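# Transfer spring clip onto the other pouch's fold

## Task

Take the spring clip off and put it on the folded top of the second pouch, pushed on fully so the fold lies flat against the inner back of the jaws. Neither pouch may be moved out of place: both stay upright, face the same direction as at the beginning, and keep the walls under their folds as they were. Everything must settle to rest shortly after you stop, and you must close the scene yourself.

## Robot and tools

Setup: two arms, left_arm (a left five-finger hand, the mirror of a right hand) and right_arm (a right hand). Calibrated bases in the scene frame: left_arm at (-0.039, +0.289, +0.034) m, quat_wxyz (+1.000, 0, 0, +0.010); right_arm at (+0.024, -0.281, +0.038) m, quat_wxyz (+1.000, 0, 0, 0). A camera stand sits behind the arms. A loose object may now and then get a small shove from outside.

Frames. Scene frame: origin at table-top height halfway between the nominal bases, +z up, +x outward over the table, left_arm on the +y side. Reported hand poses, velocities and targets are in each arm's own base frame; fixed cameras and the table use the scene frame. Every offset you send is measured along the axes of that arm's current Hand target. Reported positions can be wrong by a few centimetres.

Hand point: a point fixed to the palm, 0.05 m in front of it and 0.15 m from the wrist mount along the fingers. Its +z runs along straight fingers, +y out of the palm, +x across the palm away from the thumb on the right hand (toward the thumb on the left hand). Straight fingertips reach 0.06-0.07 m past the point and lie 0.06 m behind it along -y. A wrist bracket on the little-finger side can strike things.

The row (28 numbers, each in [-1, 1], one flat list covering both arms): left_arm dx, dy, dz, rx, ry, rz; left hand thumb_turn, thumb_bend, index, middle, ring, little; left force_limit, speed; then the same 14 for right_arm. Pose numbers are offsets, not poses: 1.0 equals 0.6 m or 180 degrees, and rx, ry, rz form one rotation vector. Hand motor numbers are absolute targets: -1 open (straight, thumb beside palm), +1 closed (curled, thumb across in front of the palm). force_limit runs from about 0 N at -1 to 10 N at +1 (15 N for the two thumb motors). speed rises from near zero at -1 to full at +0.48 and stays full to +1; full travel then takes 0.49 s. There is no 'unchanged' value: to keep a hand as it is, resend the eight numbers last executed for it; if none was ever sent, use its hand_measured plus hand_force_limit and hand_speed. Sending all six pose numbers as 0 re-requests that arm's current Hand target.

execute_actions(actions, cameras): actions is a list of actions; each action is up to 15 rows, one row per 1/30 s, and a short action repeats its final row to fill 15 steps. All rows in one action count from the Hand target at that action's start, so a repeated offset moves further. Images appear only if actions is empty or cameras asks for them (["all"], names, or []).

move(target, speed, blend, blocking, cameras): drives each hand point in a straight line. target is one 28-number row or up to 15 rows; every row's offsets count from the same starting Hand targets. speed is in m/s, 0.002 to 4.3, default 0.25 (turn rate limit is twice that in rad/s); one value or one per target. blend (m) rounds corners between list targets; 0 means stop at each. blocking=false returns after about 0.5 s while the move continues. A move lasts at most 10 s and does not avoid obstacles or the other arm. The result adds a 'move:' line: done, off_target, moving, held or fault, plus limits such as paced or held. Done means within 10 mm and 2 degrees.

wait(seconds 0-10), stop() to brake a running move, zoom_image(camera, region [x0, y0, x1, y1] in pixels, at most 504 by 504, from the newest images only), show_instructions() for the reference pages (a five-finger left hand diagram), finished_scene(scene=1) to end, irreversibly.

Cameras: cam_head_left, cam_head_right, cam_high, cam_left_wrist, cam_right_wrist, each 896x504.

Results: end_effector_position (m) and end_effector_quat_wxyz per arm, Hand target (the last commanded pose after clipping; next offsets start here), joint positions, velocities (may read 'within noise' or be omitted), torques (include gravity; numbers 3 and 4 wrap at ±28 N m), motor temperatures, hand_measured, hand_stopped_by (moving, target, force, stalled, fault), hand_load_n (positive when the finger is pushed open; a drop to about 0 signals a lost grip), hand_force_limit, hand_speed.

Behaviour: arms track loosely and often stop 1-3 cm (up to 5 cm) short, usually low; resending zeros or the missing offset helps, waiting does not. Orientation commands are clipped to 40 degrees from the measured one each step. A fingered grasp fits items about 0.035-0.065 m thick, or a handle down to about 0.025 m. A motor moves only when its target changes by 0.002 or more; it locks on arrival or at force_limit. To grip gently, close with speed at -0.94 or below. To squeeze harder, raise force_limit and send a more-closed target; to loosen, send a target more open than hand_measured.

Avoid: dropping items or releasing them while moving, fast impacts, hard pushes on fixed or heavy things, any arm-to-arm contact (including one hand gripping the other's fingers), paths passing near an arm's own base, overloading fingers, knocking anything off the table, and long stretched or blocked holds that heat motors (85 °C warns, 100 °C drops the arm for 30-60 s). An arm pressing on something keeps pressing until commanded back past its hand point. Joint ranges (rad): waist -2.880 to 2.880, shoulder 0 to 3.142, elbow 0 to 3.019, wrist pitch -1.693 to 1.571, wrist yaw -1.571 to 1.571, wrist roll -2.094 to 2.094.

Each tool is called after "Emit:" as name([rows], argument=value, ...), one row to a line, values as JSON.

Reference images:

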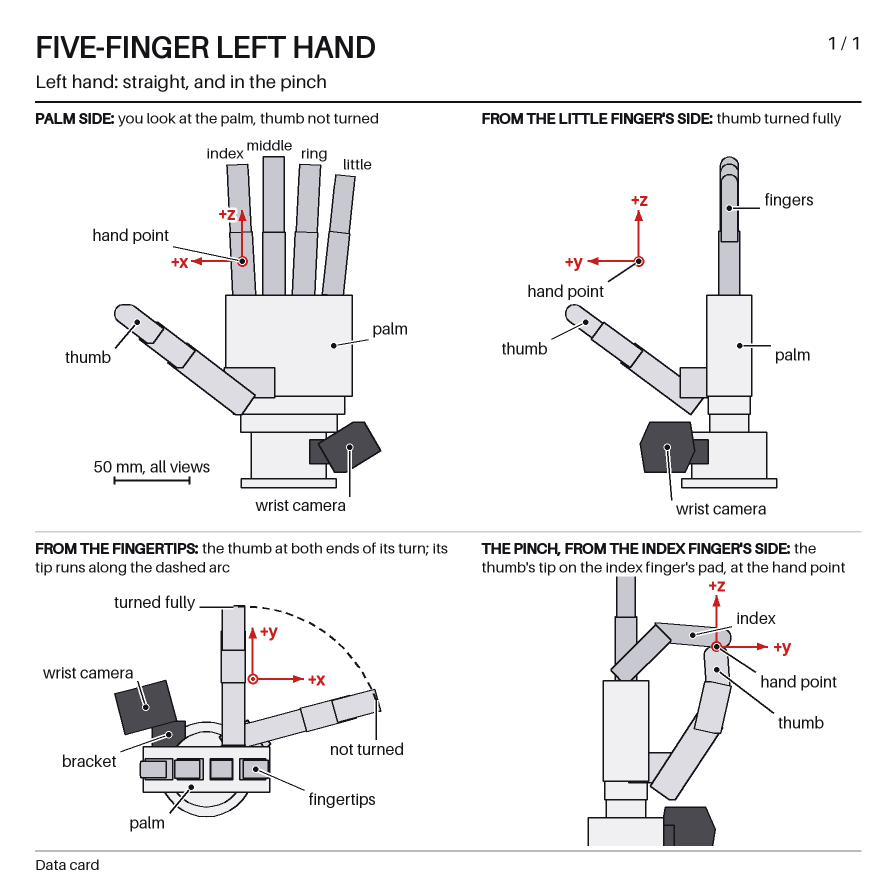

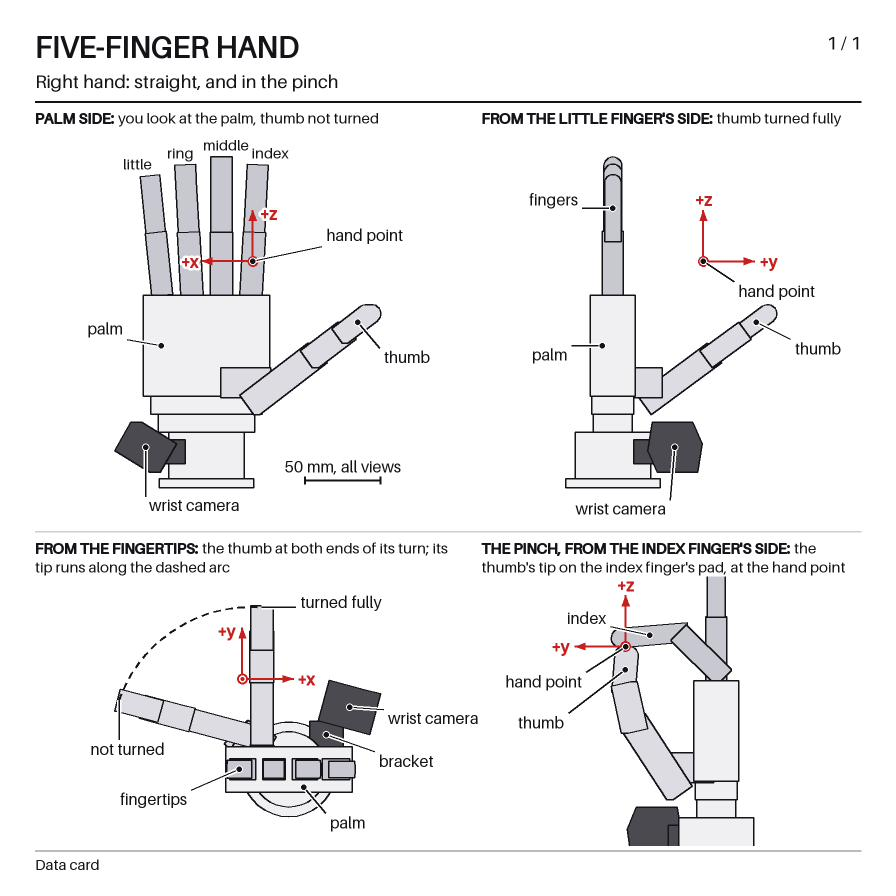

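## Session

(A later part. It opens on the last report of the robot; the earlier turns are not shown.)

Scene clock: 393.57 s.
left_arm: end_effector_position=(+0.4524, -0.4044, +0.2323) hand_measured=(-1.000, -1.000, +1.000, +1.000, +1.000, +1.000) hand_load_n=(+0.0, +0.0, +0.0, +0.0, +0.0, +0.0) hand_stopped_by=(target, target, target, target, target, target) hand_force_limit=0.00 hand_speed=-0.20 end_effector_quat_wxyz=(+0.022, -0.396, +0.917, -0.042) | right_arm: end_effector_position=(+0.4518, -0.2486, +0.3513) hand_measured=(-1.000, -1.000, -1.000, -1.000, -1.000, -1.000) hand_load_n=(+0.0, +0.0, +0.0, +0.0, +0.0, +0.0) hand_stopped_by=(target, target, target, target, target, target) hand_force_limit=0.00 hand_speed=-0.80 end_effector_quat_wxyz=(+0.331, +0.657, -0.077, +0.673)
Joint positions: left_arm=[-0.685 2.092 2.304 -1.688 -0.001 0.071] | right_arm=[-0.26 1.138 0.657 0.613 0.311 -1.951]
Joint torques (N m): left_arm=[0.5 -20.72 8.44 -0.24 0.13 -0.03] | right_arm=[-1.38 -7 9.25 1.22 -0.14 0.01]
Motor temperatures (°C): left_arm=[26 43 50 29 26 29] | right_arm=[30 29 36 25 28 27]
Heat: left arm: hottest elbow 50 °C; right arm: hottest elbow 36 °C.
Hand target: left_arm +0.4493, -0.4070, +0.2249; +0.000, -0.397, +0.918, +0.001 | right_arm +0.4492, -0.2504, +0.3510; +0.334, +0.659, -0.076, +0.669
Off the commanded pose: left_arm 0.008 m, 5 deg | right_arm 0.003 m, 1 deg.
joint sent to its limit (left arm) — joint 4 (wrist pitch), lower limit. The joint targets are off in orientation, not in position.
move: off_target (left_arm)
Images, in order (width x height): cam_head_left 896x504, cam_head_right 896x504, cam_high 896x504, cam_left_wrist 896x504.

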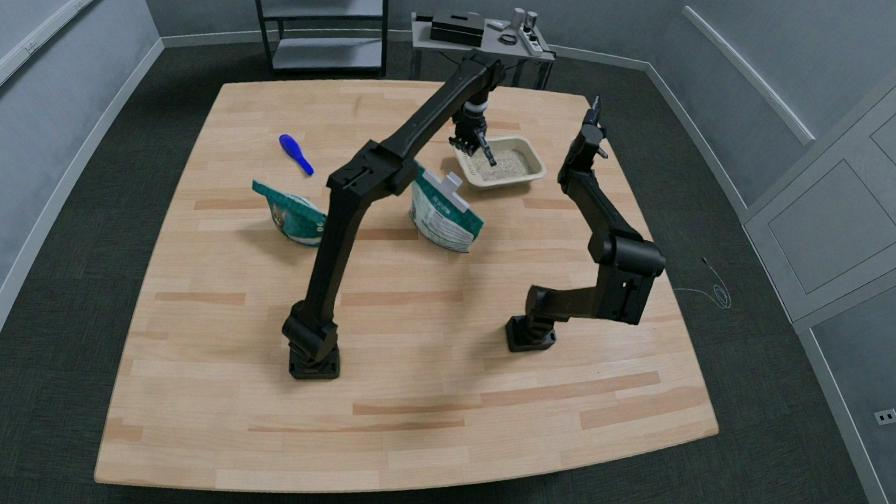

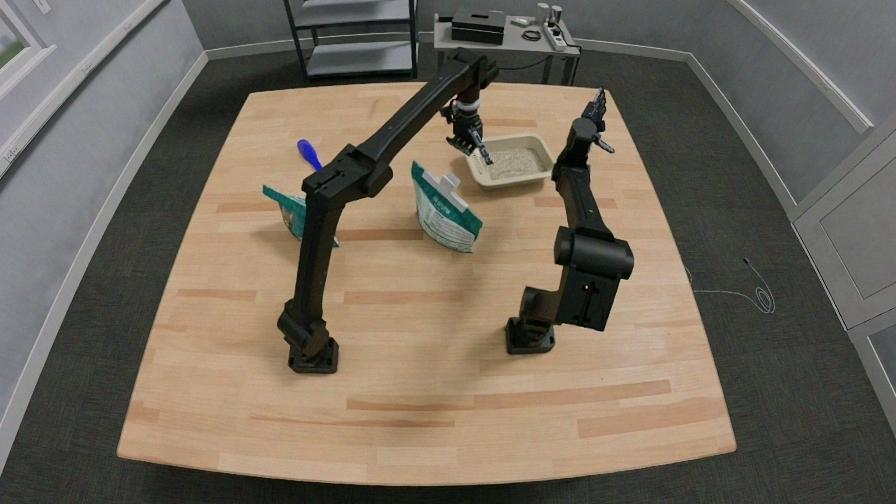

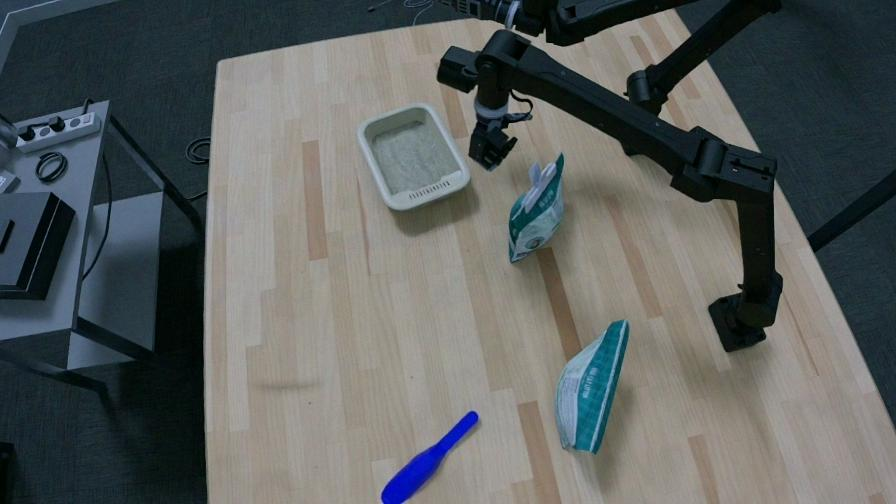

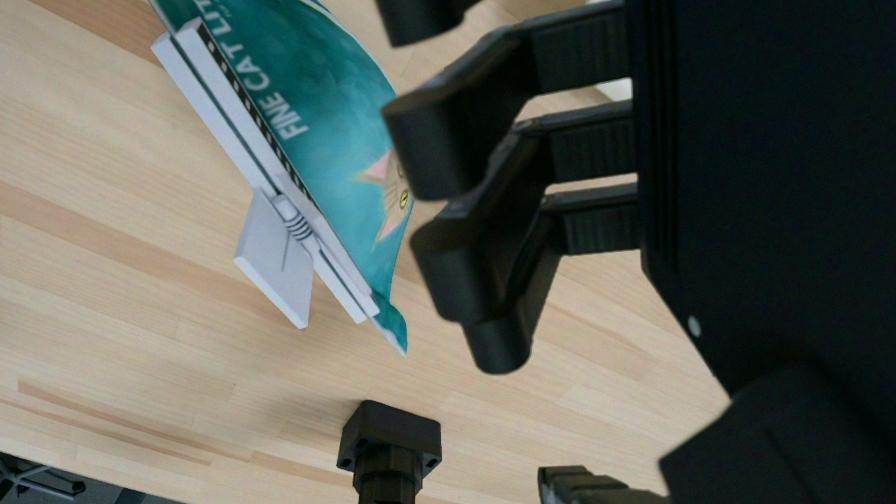

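Emit:
zoom_image(camera="cam_left_wrist", region=[120, 0, 460, 380])

Emit:
zoom_image(camera="cam_head_left", region=[390, 60, 510, 260])

Emit:
zoom_image(camera="cam_high", region=[450, 80, 590, 270])

Emit:
zoom_image(camera="cam_head_right", region=[390, 60, 510, 260])

Scaled by 1.326 from the camera's 896x504 image, which has a finer 1280x720 frame.

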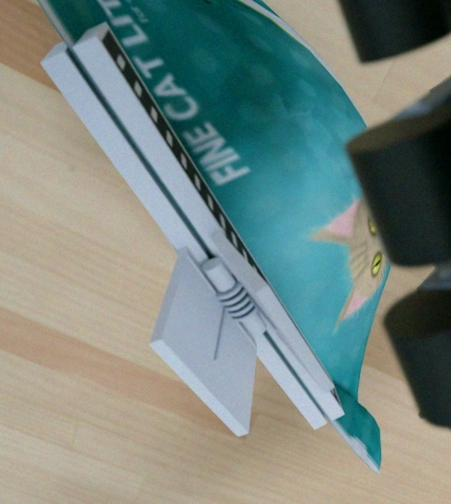

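Scaled by 2.520 from the camera's 896x504 image, which has a finer 1280x720 frame.

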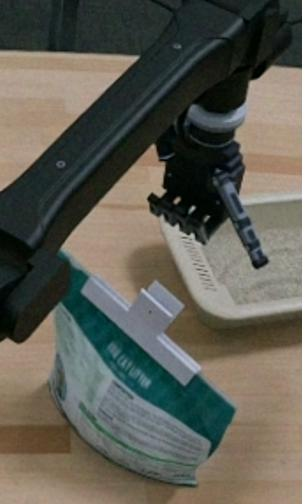

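Scaled by 2.653 from the camera's 896x504 image, which has a finer 1280x720 frame.

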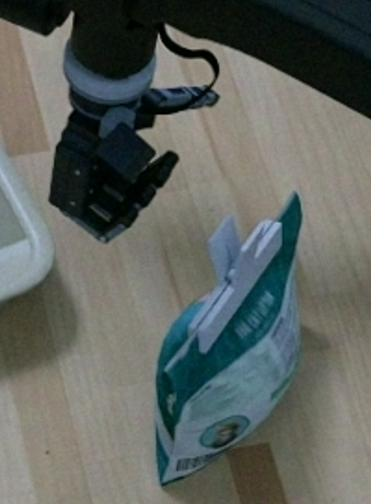

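Scaled by 2.520 from the camera's 896x504 image, which has a finer 1280x720 frame.

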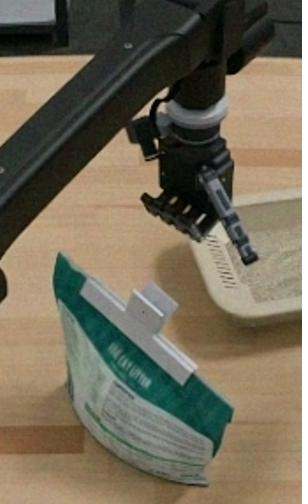

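Emit:
move(target=[0.01,0.0417,0.0783,0,0,0,-1,-1,1,1,1,1,0,-0.2,0,0,0,0,0,0,-1,-1,-1,-1,-1,-1,0,-0.8], speed=0.08, cameras=["cam_head_left","cam_head_right","cam_high","cam_left_wrist"])

Emit:
zoom_image(camera="cam_left_wrist", region=[120, 0, 560, 380])

Emit:
zoom_image(camera="cam_head_left", region=[400, 110, 500, 260])

Emit:
zoom_image(camera="cam_high", region=[470, 90, 590, 270])

Emit:
zoom_image(camera="cam_head_right", region=[400, 110, 500, 260])

Scene clock: 480.27 s.
left_arm: end_effector_position=(+0.4287, -0.3894, +0.1747) hand_measured=(-1.000, -1.000, +1.000, +1.000, +1.000, +1.000) hand_load_n=(+0.0, +0.0, +0.0, +0.0, +0.0, +0.0) hand_stopped_by=(target, target, target, target, target, target) hand_force_limit=0.00 hand_speed=-0.20 end_effector_quat_wxyz=(-0.004, -0.396, +0.918, +0.008) | right_arm: end_effector_position=(+0.4518, -0.2486, +0.3513) hand_measured=(-1.000, -1.000, -1.000, -1.000, -1.000, -1.000) hand_load_n=(+0.0, +0.0, +0.0, +0.0, +0.0, +0.0) hand_stopped_by=(target, target, target, target, target, target) hand_force_limit=0.00 hand_speed=-0.80 end_effector_quat_wxyz=(+0.331, +0.657, -0.077, +0.673)
Joint positions: left_arm=[-0.691 2.073 2.104 -1.619 -0.001 0.066] | right_arm=[-0.26 1.138 0.657 0.613 0.311 -1.951]
Joint torques (N m): left_arm=[0.03 -22.83 8.08 0.34 0.02 -0.01] | right_arm=[-1.61 -6.83 9.2 1.29 -0.09 -0.03]
Motor temperatures (°C): left_arm=[26 41 43 29 26 29] | right_arm=[30 29 36 25 28 27]
Heat: left arm: hottest elbow 43 °C; right arm: hottest elbow 36 °C.
Hand target: left_arm +0.4269, -0.3944, +0.1780; +0.000, -0.397, +0.918, +0.000 | right_arm +0.4492, -0.2504, +0.3510; +0.334, +0.659, -0.076, +0.669
Off the commanded pose: left_arm 0.006 m, 1 deg | right_arm 0.003 m, 1 deg.
move: done
Images, in order (width x height): cam_head_left 896x504, cam_head_right 896x504, cam_high 896x504, cam_left_wrist 896x504.

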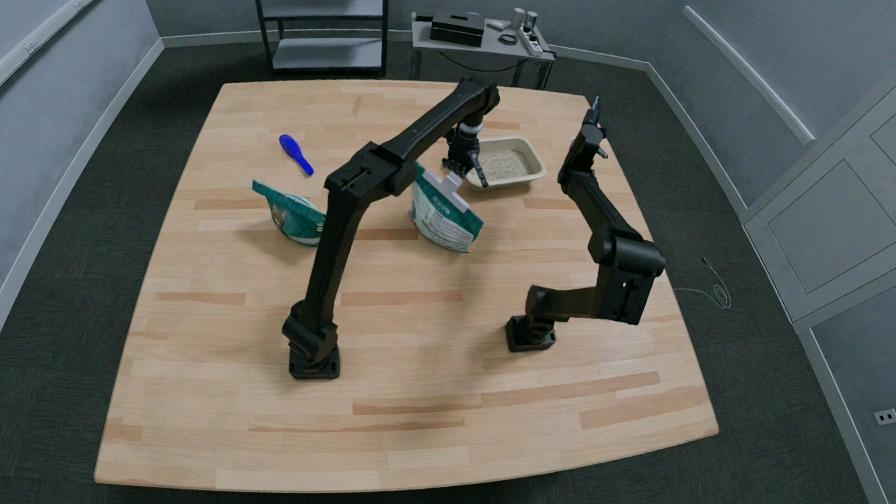

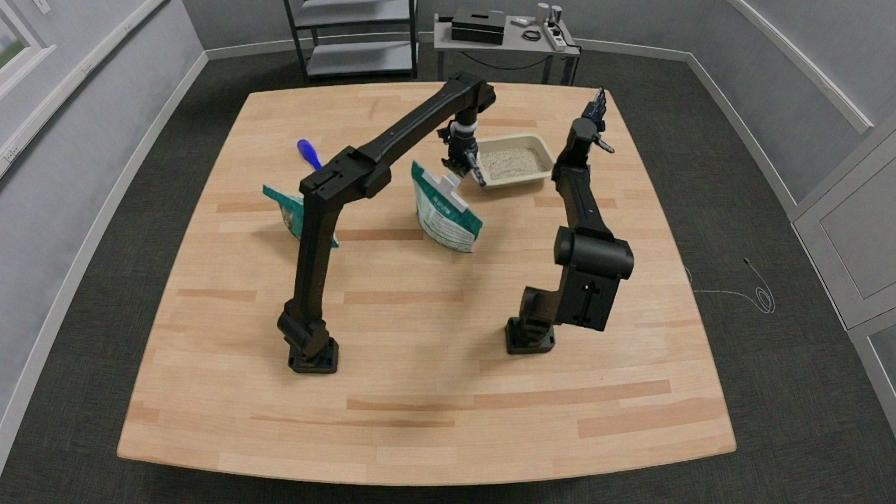

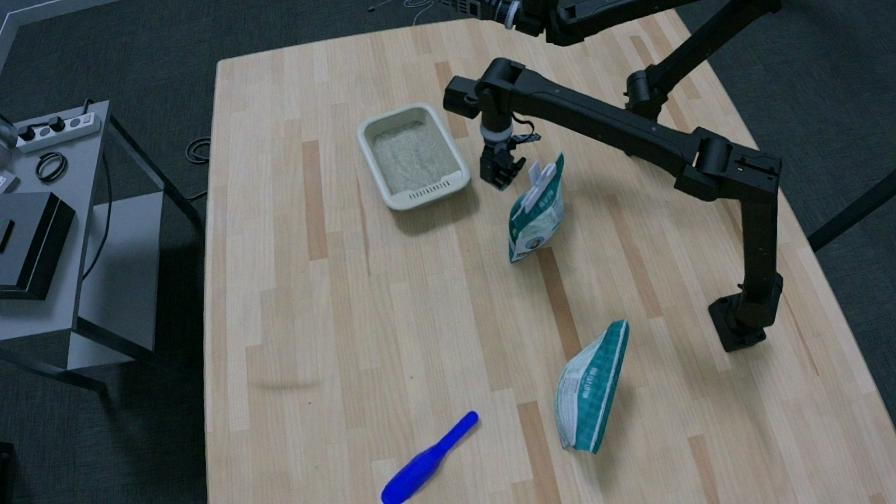

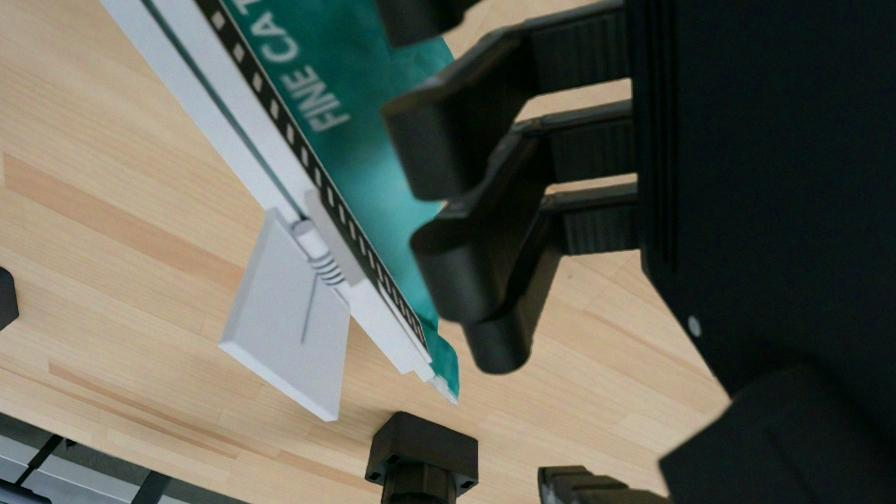

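Scaled by 1.145 from the camera's 896x504 image, which has a finer 1280x720 frame.

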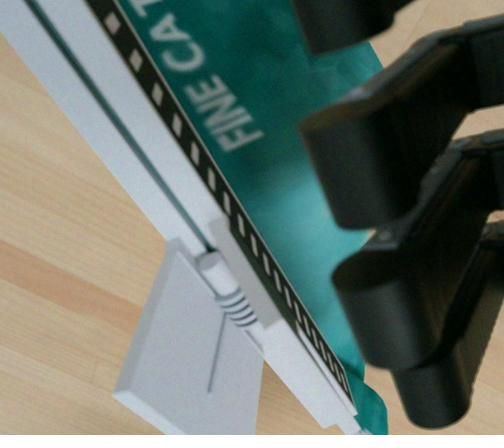

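Scaled by 3.360 from the camera's 896x504 image, which has a finer 1280x720 frame.

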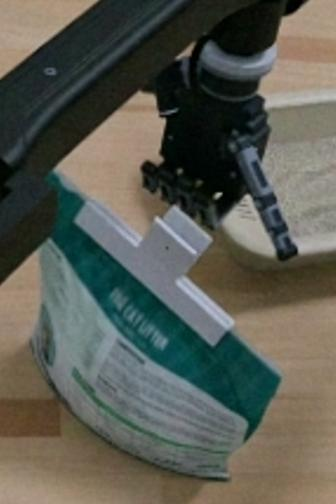

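Scaled by 2.800 from the camera's 896x504 image, which has a finer 1280x720 frame.

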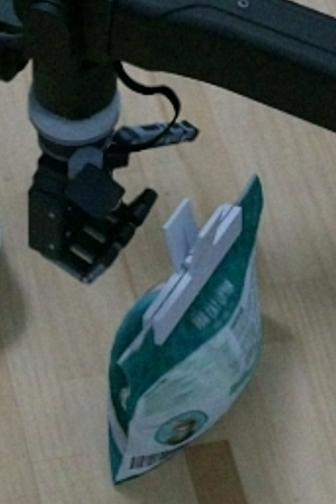

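Scaled by 3.360 from the camera's 896x504 image, which has a finer 1280x720 frame.

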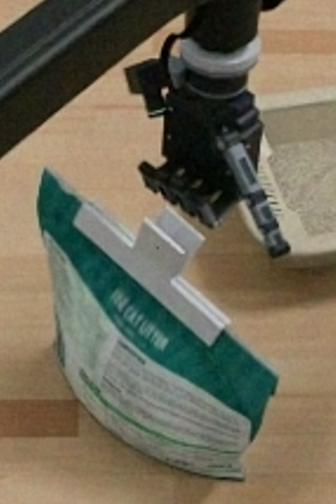

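Emit:
move(target=[0.0,0.0367,0.0,0,0,0,-1,-1,1,1,1,1,0,-0.2,0,0,0,0,0,0,-1,-1,-1,-1,-1,-1,0,-0.8], speed=0.05, cameras=["cam_head_left","cam_high","cam_left_wrist"])

Emit:
zoom_image(camera="cam_left_wrist", region=[120, 60, 560, 440])

Emit:
zoom_image(camera="cam_head_left", region=[420, 120, 500, 220])

Emit:
zoom_image(camera="cam_high", region=[470, 110, 590, 270])

Scene clock: 512.30 s.
left_arm: end_effector_position=(+0.4117, -0.3754, +0.1762) hand_measured=(-1.000, -1.000, +1.000, +1.000, +1.000, +1.000) hand_load_n=(+0.0, +0.0, +0.0, +0.0, +0.0, +0.0) hand_stopped_by=(target, target, target, target, target, target) hand_force_limit=0.00 hand_speed=-0.20 end_effector_quat_wxyz=(-0.003, -0.396, +0.918, +0.007) | right_arm: end_effector_position=(+0.4518, -0.2486, +0.3513) hand_measured=(-1.000, -1.000, -1.000, -1.000, -1.000, -1.000) hand_load_n=(+0.0, +0.0, +0.0, +0.0, +0.0, +0.0) hand_stopped_by=(target, target, target, target, target, target) hand_force_limit=0.00 hand_speed=-0.80 end_effector_quat_wxyz=(+0.331, +0.657, -0.077, +0.673)
Joint positions: left_arm=[-0.691 1.998 1.989 -1.577 -0.001 0.066] | right_arm=[-0.26 1.138 0.657 0.613 0.311 -1.951]
Joint torques (N m): left_arm=[0.15 -21.01 8.21 0.4 0.03 0.02] | right_arm=[-1.79 -6.71 9.28 1.21 -0.15 -0.04]
Heat: left arm: hottest elbow 45 °C; right arm: hottest elbow 36 °C.
Hand target: left_arm +0.4108, -0.3793, +0.1782; +0.000, -0.397, +0.918, +0.000 | right_arm +0.4492, -0.2504, +0.3510; +0.334, +0.659, -0.076, +0.669
Off the commanded pose: left_arm 0.004 m, 1 deg | right_arm 0.003 m, 1 deg.
move: done
Images, in order (width x height): cam_head_left 896x504, cam_high 896x504, cam_left_wrist 896x504.

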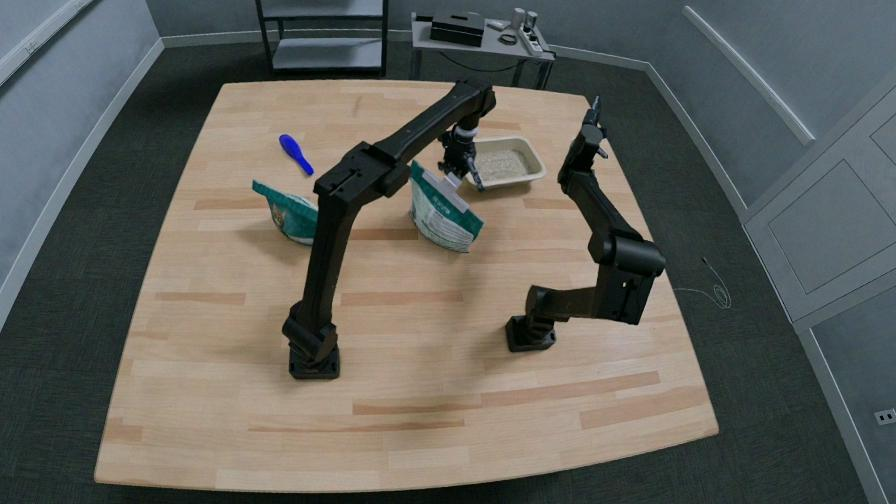

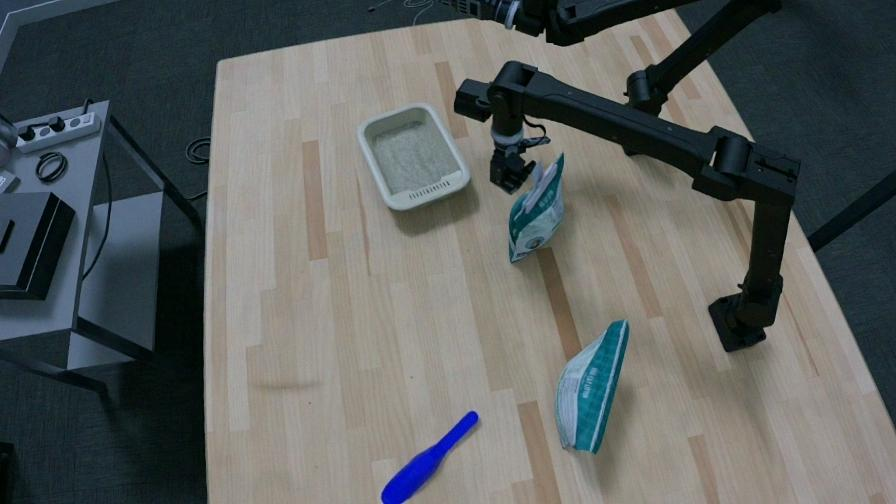

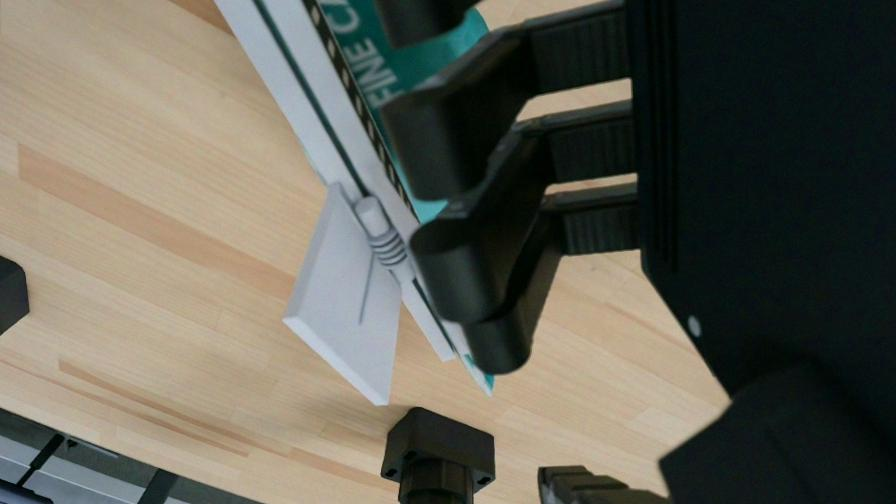

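Scaled by 1.145 from the camera's 896x504 image, which has a finer 1280x720 frame.

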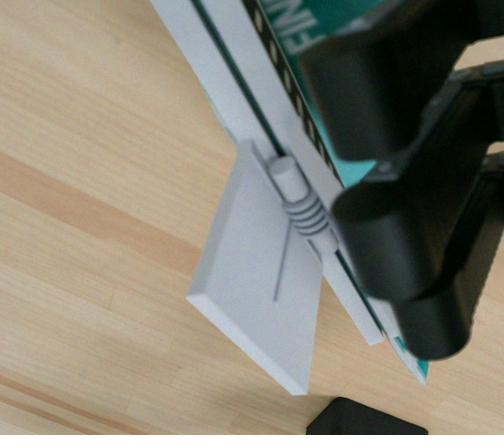

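Scaled by 5.040 from the camera's 896x504 image, which has a finer 1280x720 frame.

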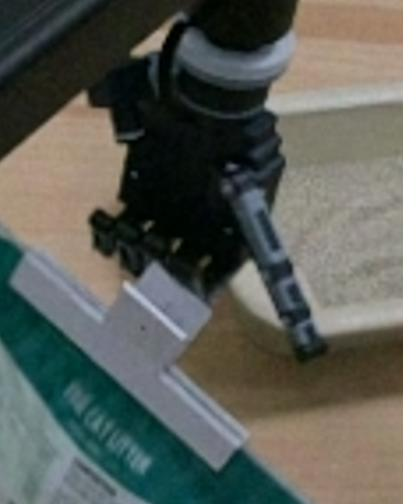

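Scaled by 3.150 from the camera's 896x504 image, which has a finer 1280x720 frame.

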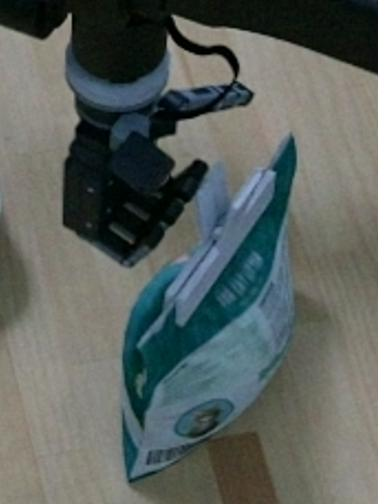

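Emit:
move(target=[0.0,0.02,0.0,0,0,0,-1,-1,1,1,1,1,0,-0.2,0,0,0,0,0,0,-1,-1,-1,-1,-1,-1,0,-0.8], speed=0.03, cameras=["cam_head_left","cam_high","cam_left_wrist"])

Emit:
zoom_image(camera="cam_left_wrist", region=[220, 60, 560, 440])

Emit:
zoom_image(camera="cam_head_left", region=[420, 120, 500, 220])

Emit:
zoom_image(camera="cam_high", region=[480, 130, 580, 230])

Scene clock: 528.00 s.
left_arm: end_effector_position=(+0.4029, -0.3681, +0.1756) hand_measured=(-1.000, -1.000, +1.000, +1.000, +1.000, +1.000) hand_load_n=(+0.0, +0.0, +0.0, -0.5, +0.0, +0.0) hand_stopped_by=(target, target, target, target, target, target) hand_force_limit=0.00 hand_speed=-0.20 end_effector_quat_wxyz=(-0.003, -0.396, +0.918, +0.007) | right_arm: end_effector_position=(+0.4518, -0.2486, +0.3513) hand_measured=(-1.000, -1.000, -1.000, -1.000, -1.000, -1.000) hand_load_n=(+0.0, +0.0, +0.0, +0.0, +0.0, +0.0) hand_stopped_by=(target, target, target, target, target, target) hand_force_limit=0.00 hand_speed=-0.80 end_effector_quat_wxyz=(+0.331, +0.657, -0.077, +0.673)
Joint positions: left_arm=[-0.691 1.963 1.933 -1.556 -0.001 0.066] | right_arm=[-0.26 1.138 0.657 0.613 0.311 -1.951]
Joint torques (N m): left_arm=[0.97 -21.6 8.06 0.32 0.03 0.02] | right_arm=[-1.9 -7.36 9.29 1.2 -0.12 -0.07]
Heat: left arm: hottest shoulder 43 °C; right arm: hottest elbow 36 °C.
Hand target: left_arm +0.4020, -0.3711, +0.1781; +0.000, -0.397, +0.918, +0.000 | right_arm +0.4492, -0.2504, +0.3510; +0.334, +0.659, -0.076, +0.669
Off the commanded pose: left_arm 0.004 m, 1 deg | right_arm 0.003 m, 1 deg.
move: done
Images, in order (width x height): cam_head_left 896x504, cam_high 896x504, cam_left_wrist 896x504.

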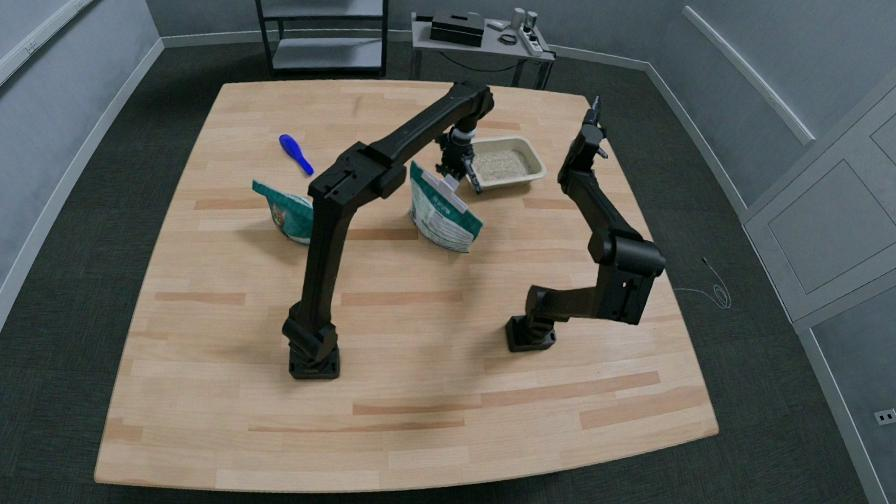

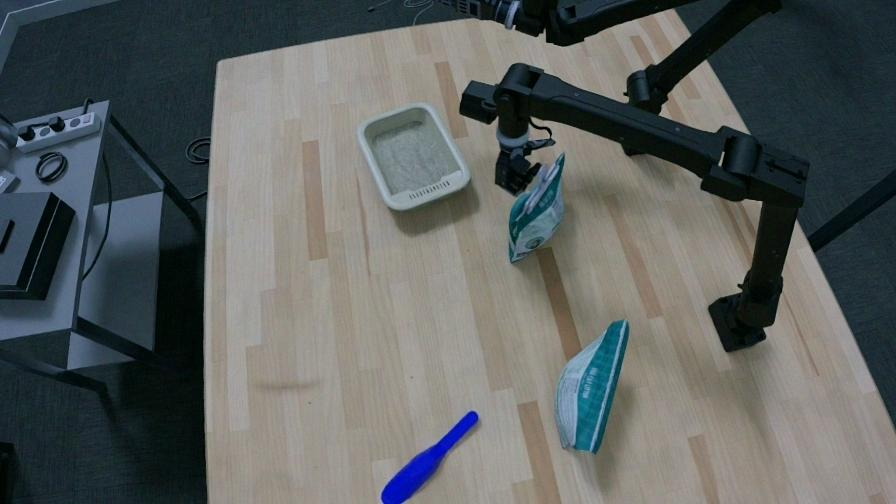

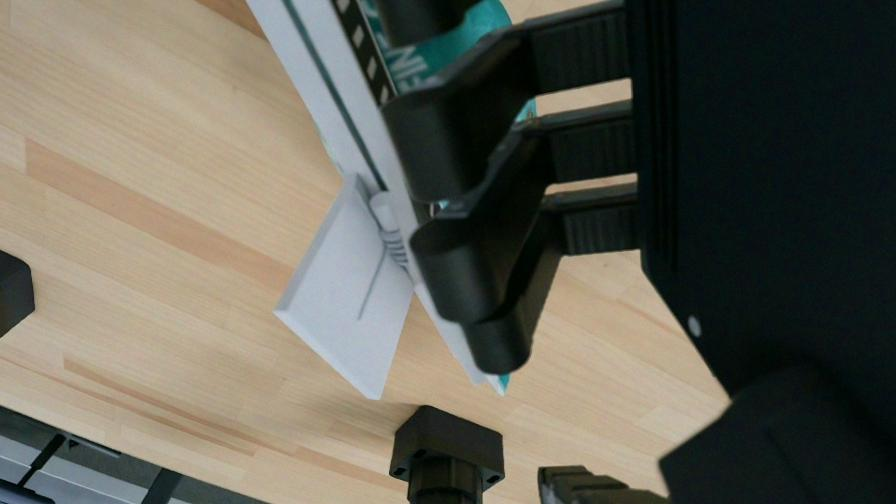

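Scaled by 1.326 from the camera's 896x504 image, which has a finer 1280x720 frame.

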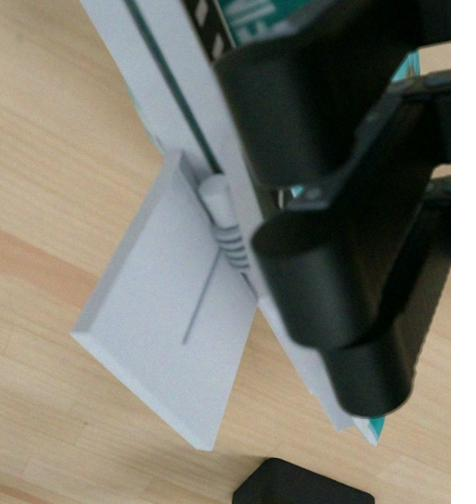

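Scaled by 5.040 from the camera's 896x504 image, which has a finer 1280x720 frame.

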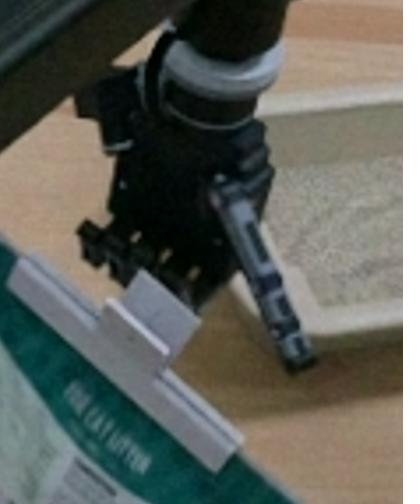

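Scaled by 5.040 from the camera's 896x504 image, which has a finer 1280x720 frame.

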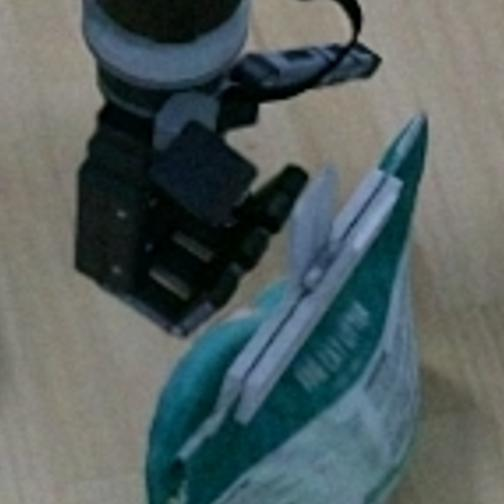

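Emit:
move([
  [0,-0.05,-0.0333,0,0,0,-1,-1,1,1,1,1,0,-0.2,0,0,0,0,0,0,-1,-1,-1,-1,-1,-1,0,-0.8],
  [0,-0.05,-0.1533,0,0,0,1,-1,-0.25,-0.25,-1,-1,0,-0.2,0,0,0,0,0,0,-1,-1,-1,-1,-1,-1,0,-0.8],
  [-0.0057,0.0097,-0.1365,0.25,0,0,1,-1,-0.25,-0.25,-1,-1,0,-0.2,0,0,0,0,0,0,-1,-1,-1,-1,-1,-1,0,-0.8],
], speed=[0.06,0.12,0.15], cameras=["cam_head_left","cam_head_right","cam_high","cam_left_wrist"])

Emit:
zoom_image(camera="cam_left_wrist", region=[220, 100, 620, 500])

Emit:
zoom_image(camera="cam_head_left", region=[400, 100, 520, 260])

Emit:
zoom_image(camera="cam_high", region=[480, 90, 620, 270])

Scene clock: 674.33 s.
left_arm: end_effector_position=(+0.3960, -0.3655, +0.2556) hand_measured=(+1.000, -1.000, -0.250, -0.250, -1.000, -1.000) hand_load_n=(+0.0, +0.0, +0.0, +0.0, +0.0, +0.0) hand_stopped_by=(target, target, target, target, target, target) hand_force_limit=0.00 hand_speed=-0.20 end_effector_quat_wxyz=(+0.148, -0.366, +0.853, -0.342) | right_arm: end_effector_position=(+0.4518, -0.2486, +0.3513) hand_measured=(-1.000, -1.000, -1.000, -1.000, -1.000, -1.000) hand_load_n=(+0.0, +0.0, +0.0, +0.0, +0.0, +0.0) hand_stopped_by=(target, target, target, target, target, target) hand_force_limit=0.00 hand_speed=-0.80 end_effector_quat_wxyz=(+0.331, +0.657, -0.077, +0.673)
Joint positions: left_arm=[-0.673 1.382 1.319 -0.746 0.058 0.063] | right_arm=[-0.26 1.138 0.657 0.613 0.311 -1.951]
Joint torques (N m): left_arm=[1.14 -13.51 9.35 1.55 0.19 0.08] | right_arm=[-2.08 -7.59 9.17 1.24 -0.17 -0.01]
Motor temperatures (°C): left_arm=[26 47 43 29 26 29] | right_arm=[30 29 36 25 28 27]
Heat: left arm: hottest shoulder 47 °C; right arm: hottest elbow 36 °C.
Hand target: left_arm +0.4002, -0.3646, +0.2600; +0.152, -0.367, +0.848, -0.351 | right_arm +0.4492, -0.2504, +0.3510; +0.334, +0.659, -0.076, +0.669
Off the commanded pose: left_arm 0.006 m, 1 deg | right_arm 0.003 m, 1 deg.
move: done; target 2's new numbers were sent with left_arm's hand 0.013 m and 5 deg from that target
Images, in order (width x height): cam_head_left 896x504, cam_head_right 896x504, cam_high 896x504, cam_left_wrist 896x504.

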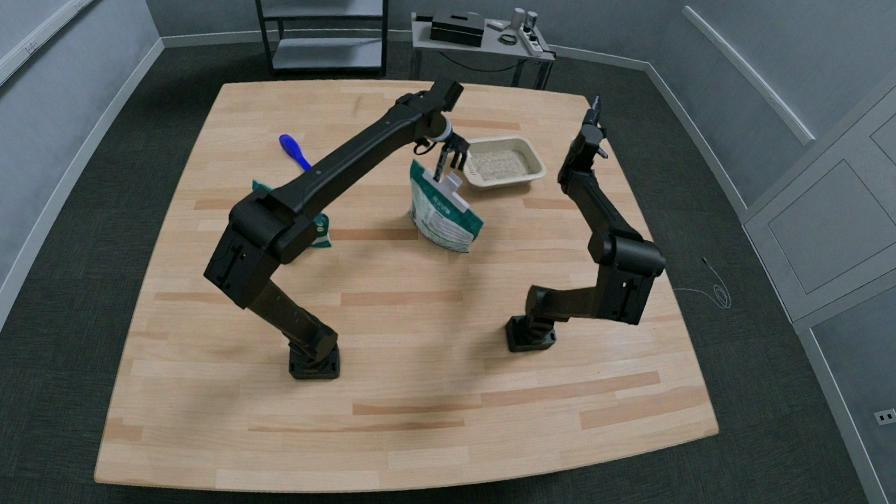

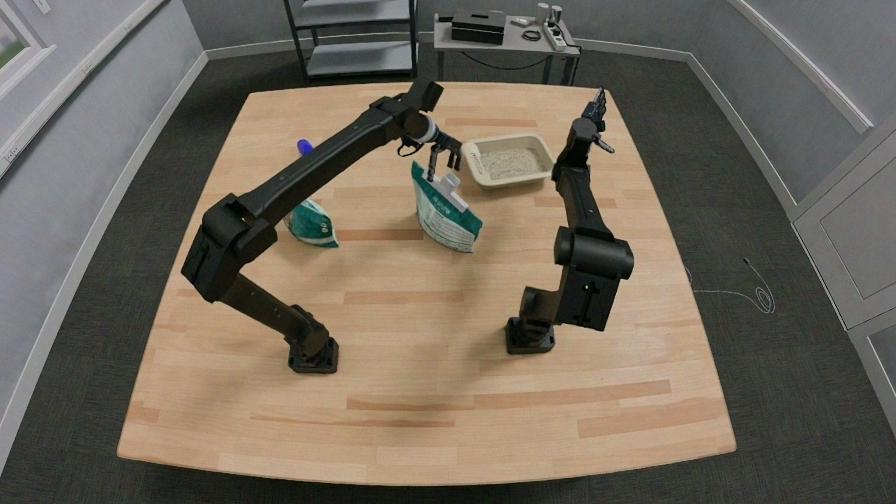

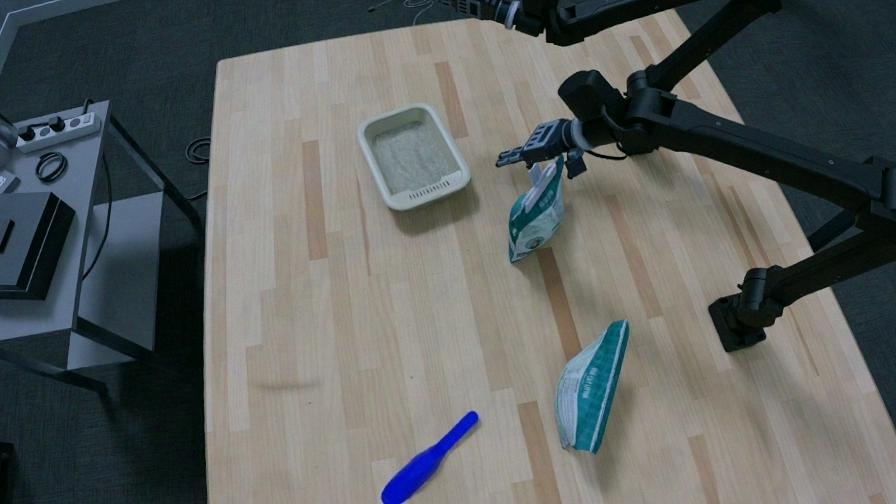

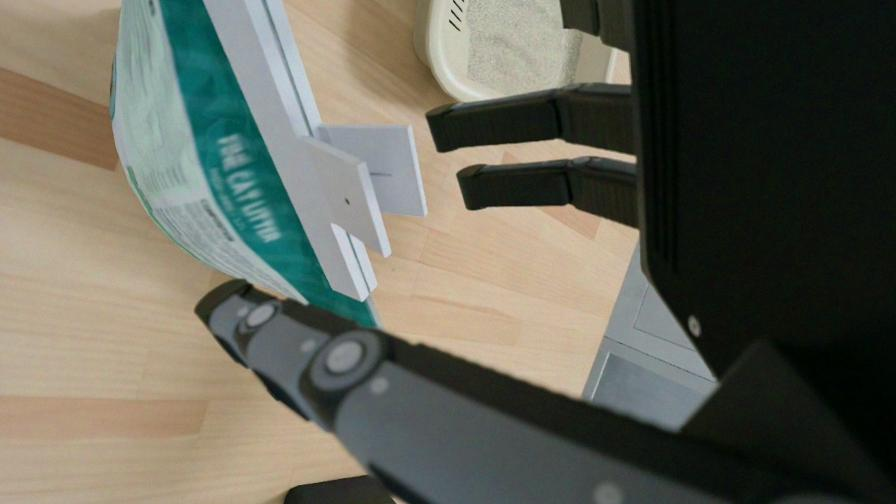

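Scaled by 1.260 from the camera's 896x504 image, which has a finer 1280x720 frame.

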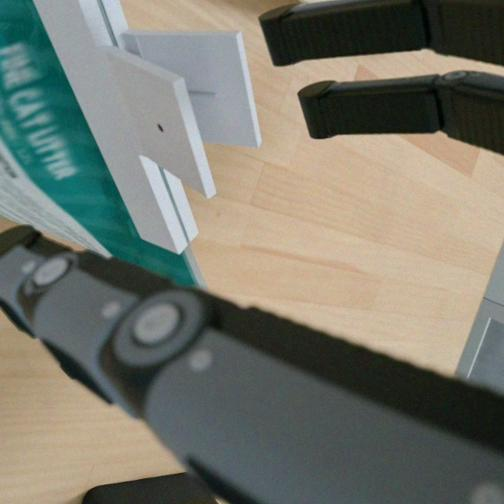

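Scaled by 3.150 from the camera's 896x504 image, which has a finer 1280x720 frame.

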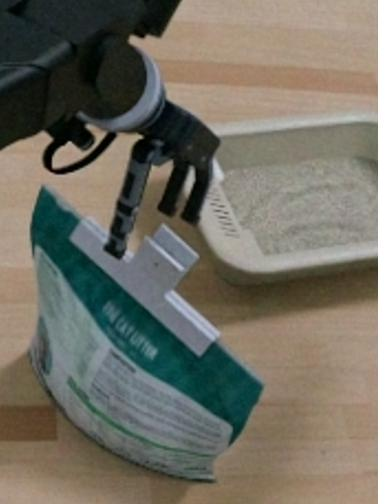

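Scaled by 2.800 from the camera's 896x504 image, which has a finer 1280x720 frame.

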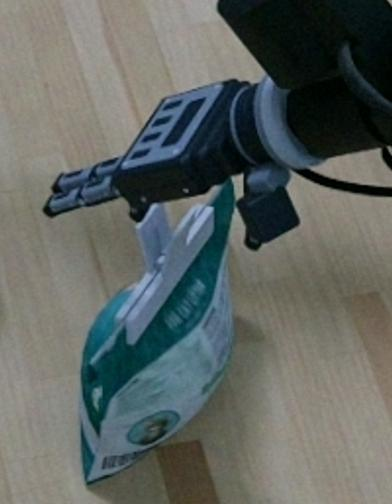

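Emit:
zoom_image(camera="cam_head_right", region=[420, 130, 480, 210])

Emit:
zoom_image(camera="cam_head_left", region=[420, 130, 480, 210])

Emit:
zoom_image(camera="cam_high", region=[490, 130, 580, 220])

Scaled by 6.300 from the camera's 896x504 image, which has a finer 1280x720 frame.

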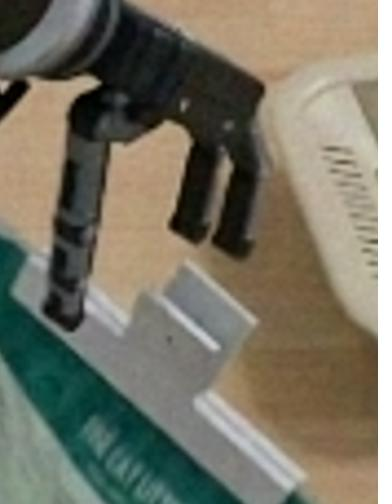

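Scaled by 6.300 from the camera's 896x504 image, which has a finer 1280x720 frame.

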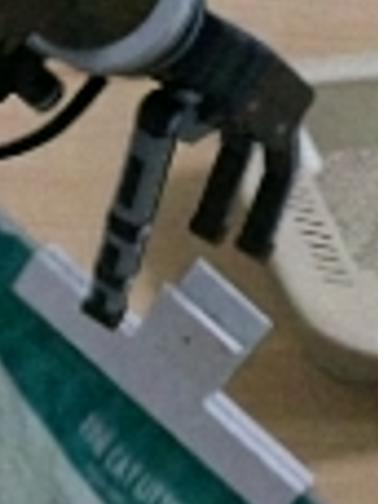

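Scaled by 5.600 from the camera's 896x504 image, which has a finer 1280x720 frame.

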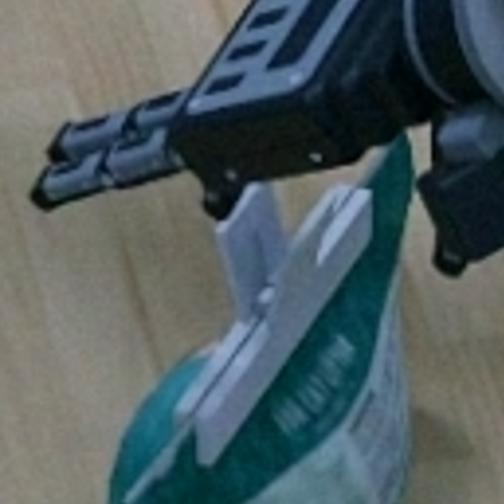

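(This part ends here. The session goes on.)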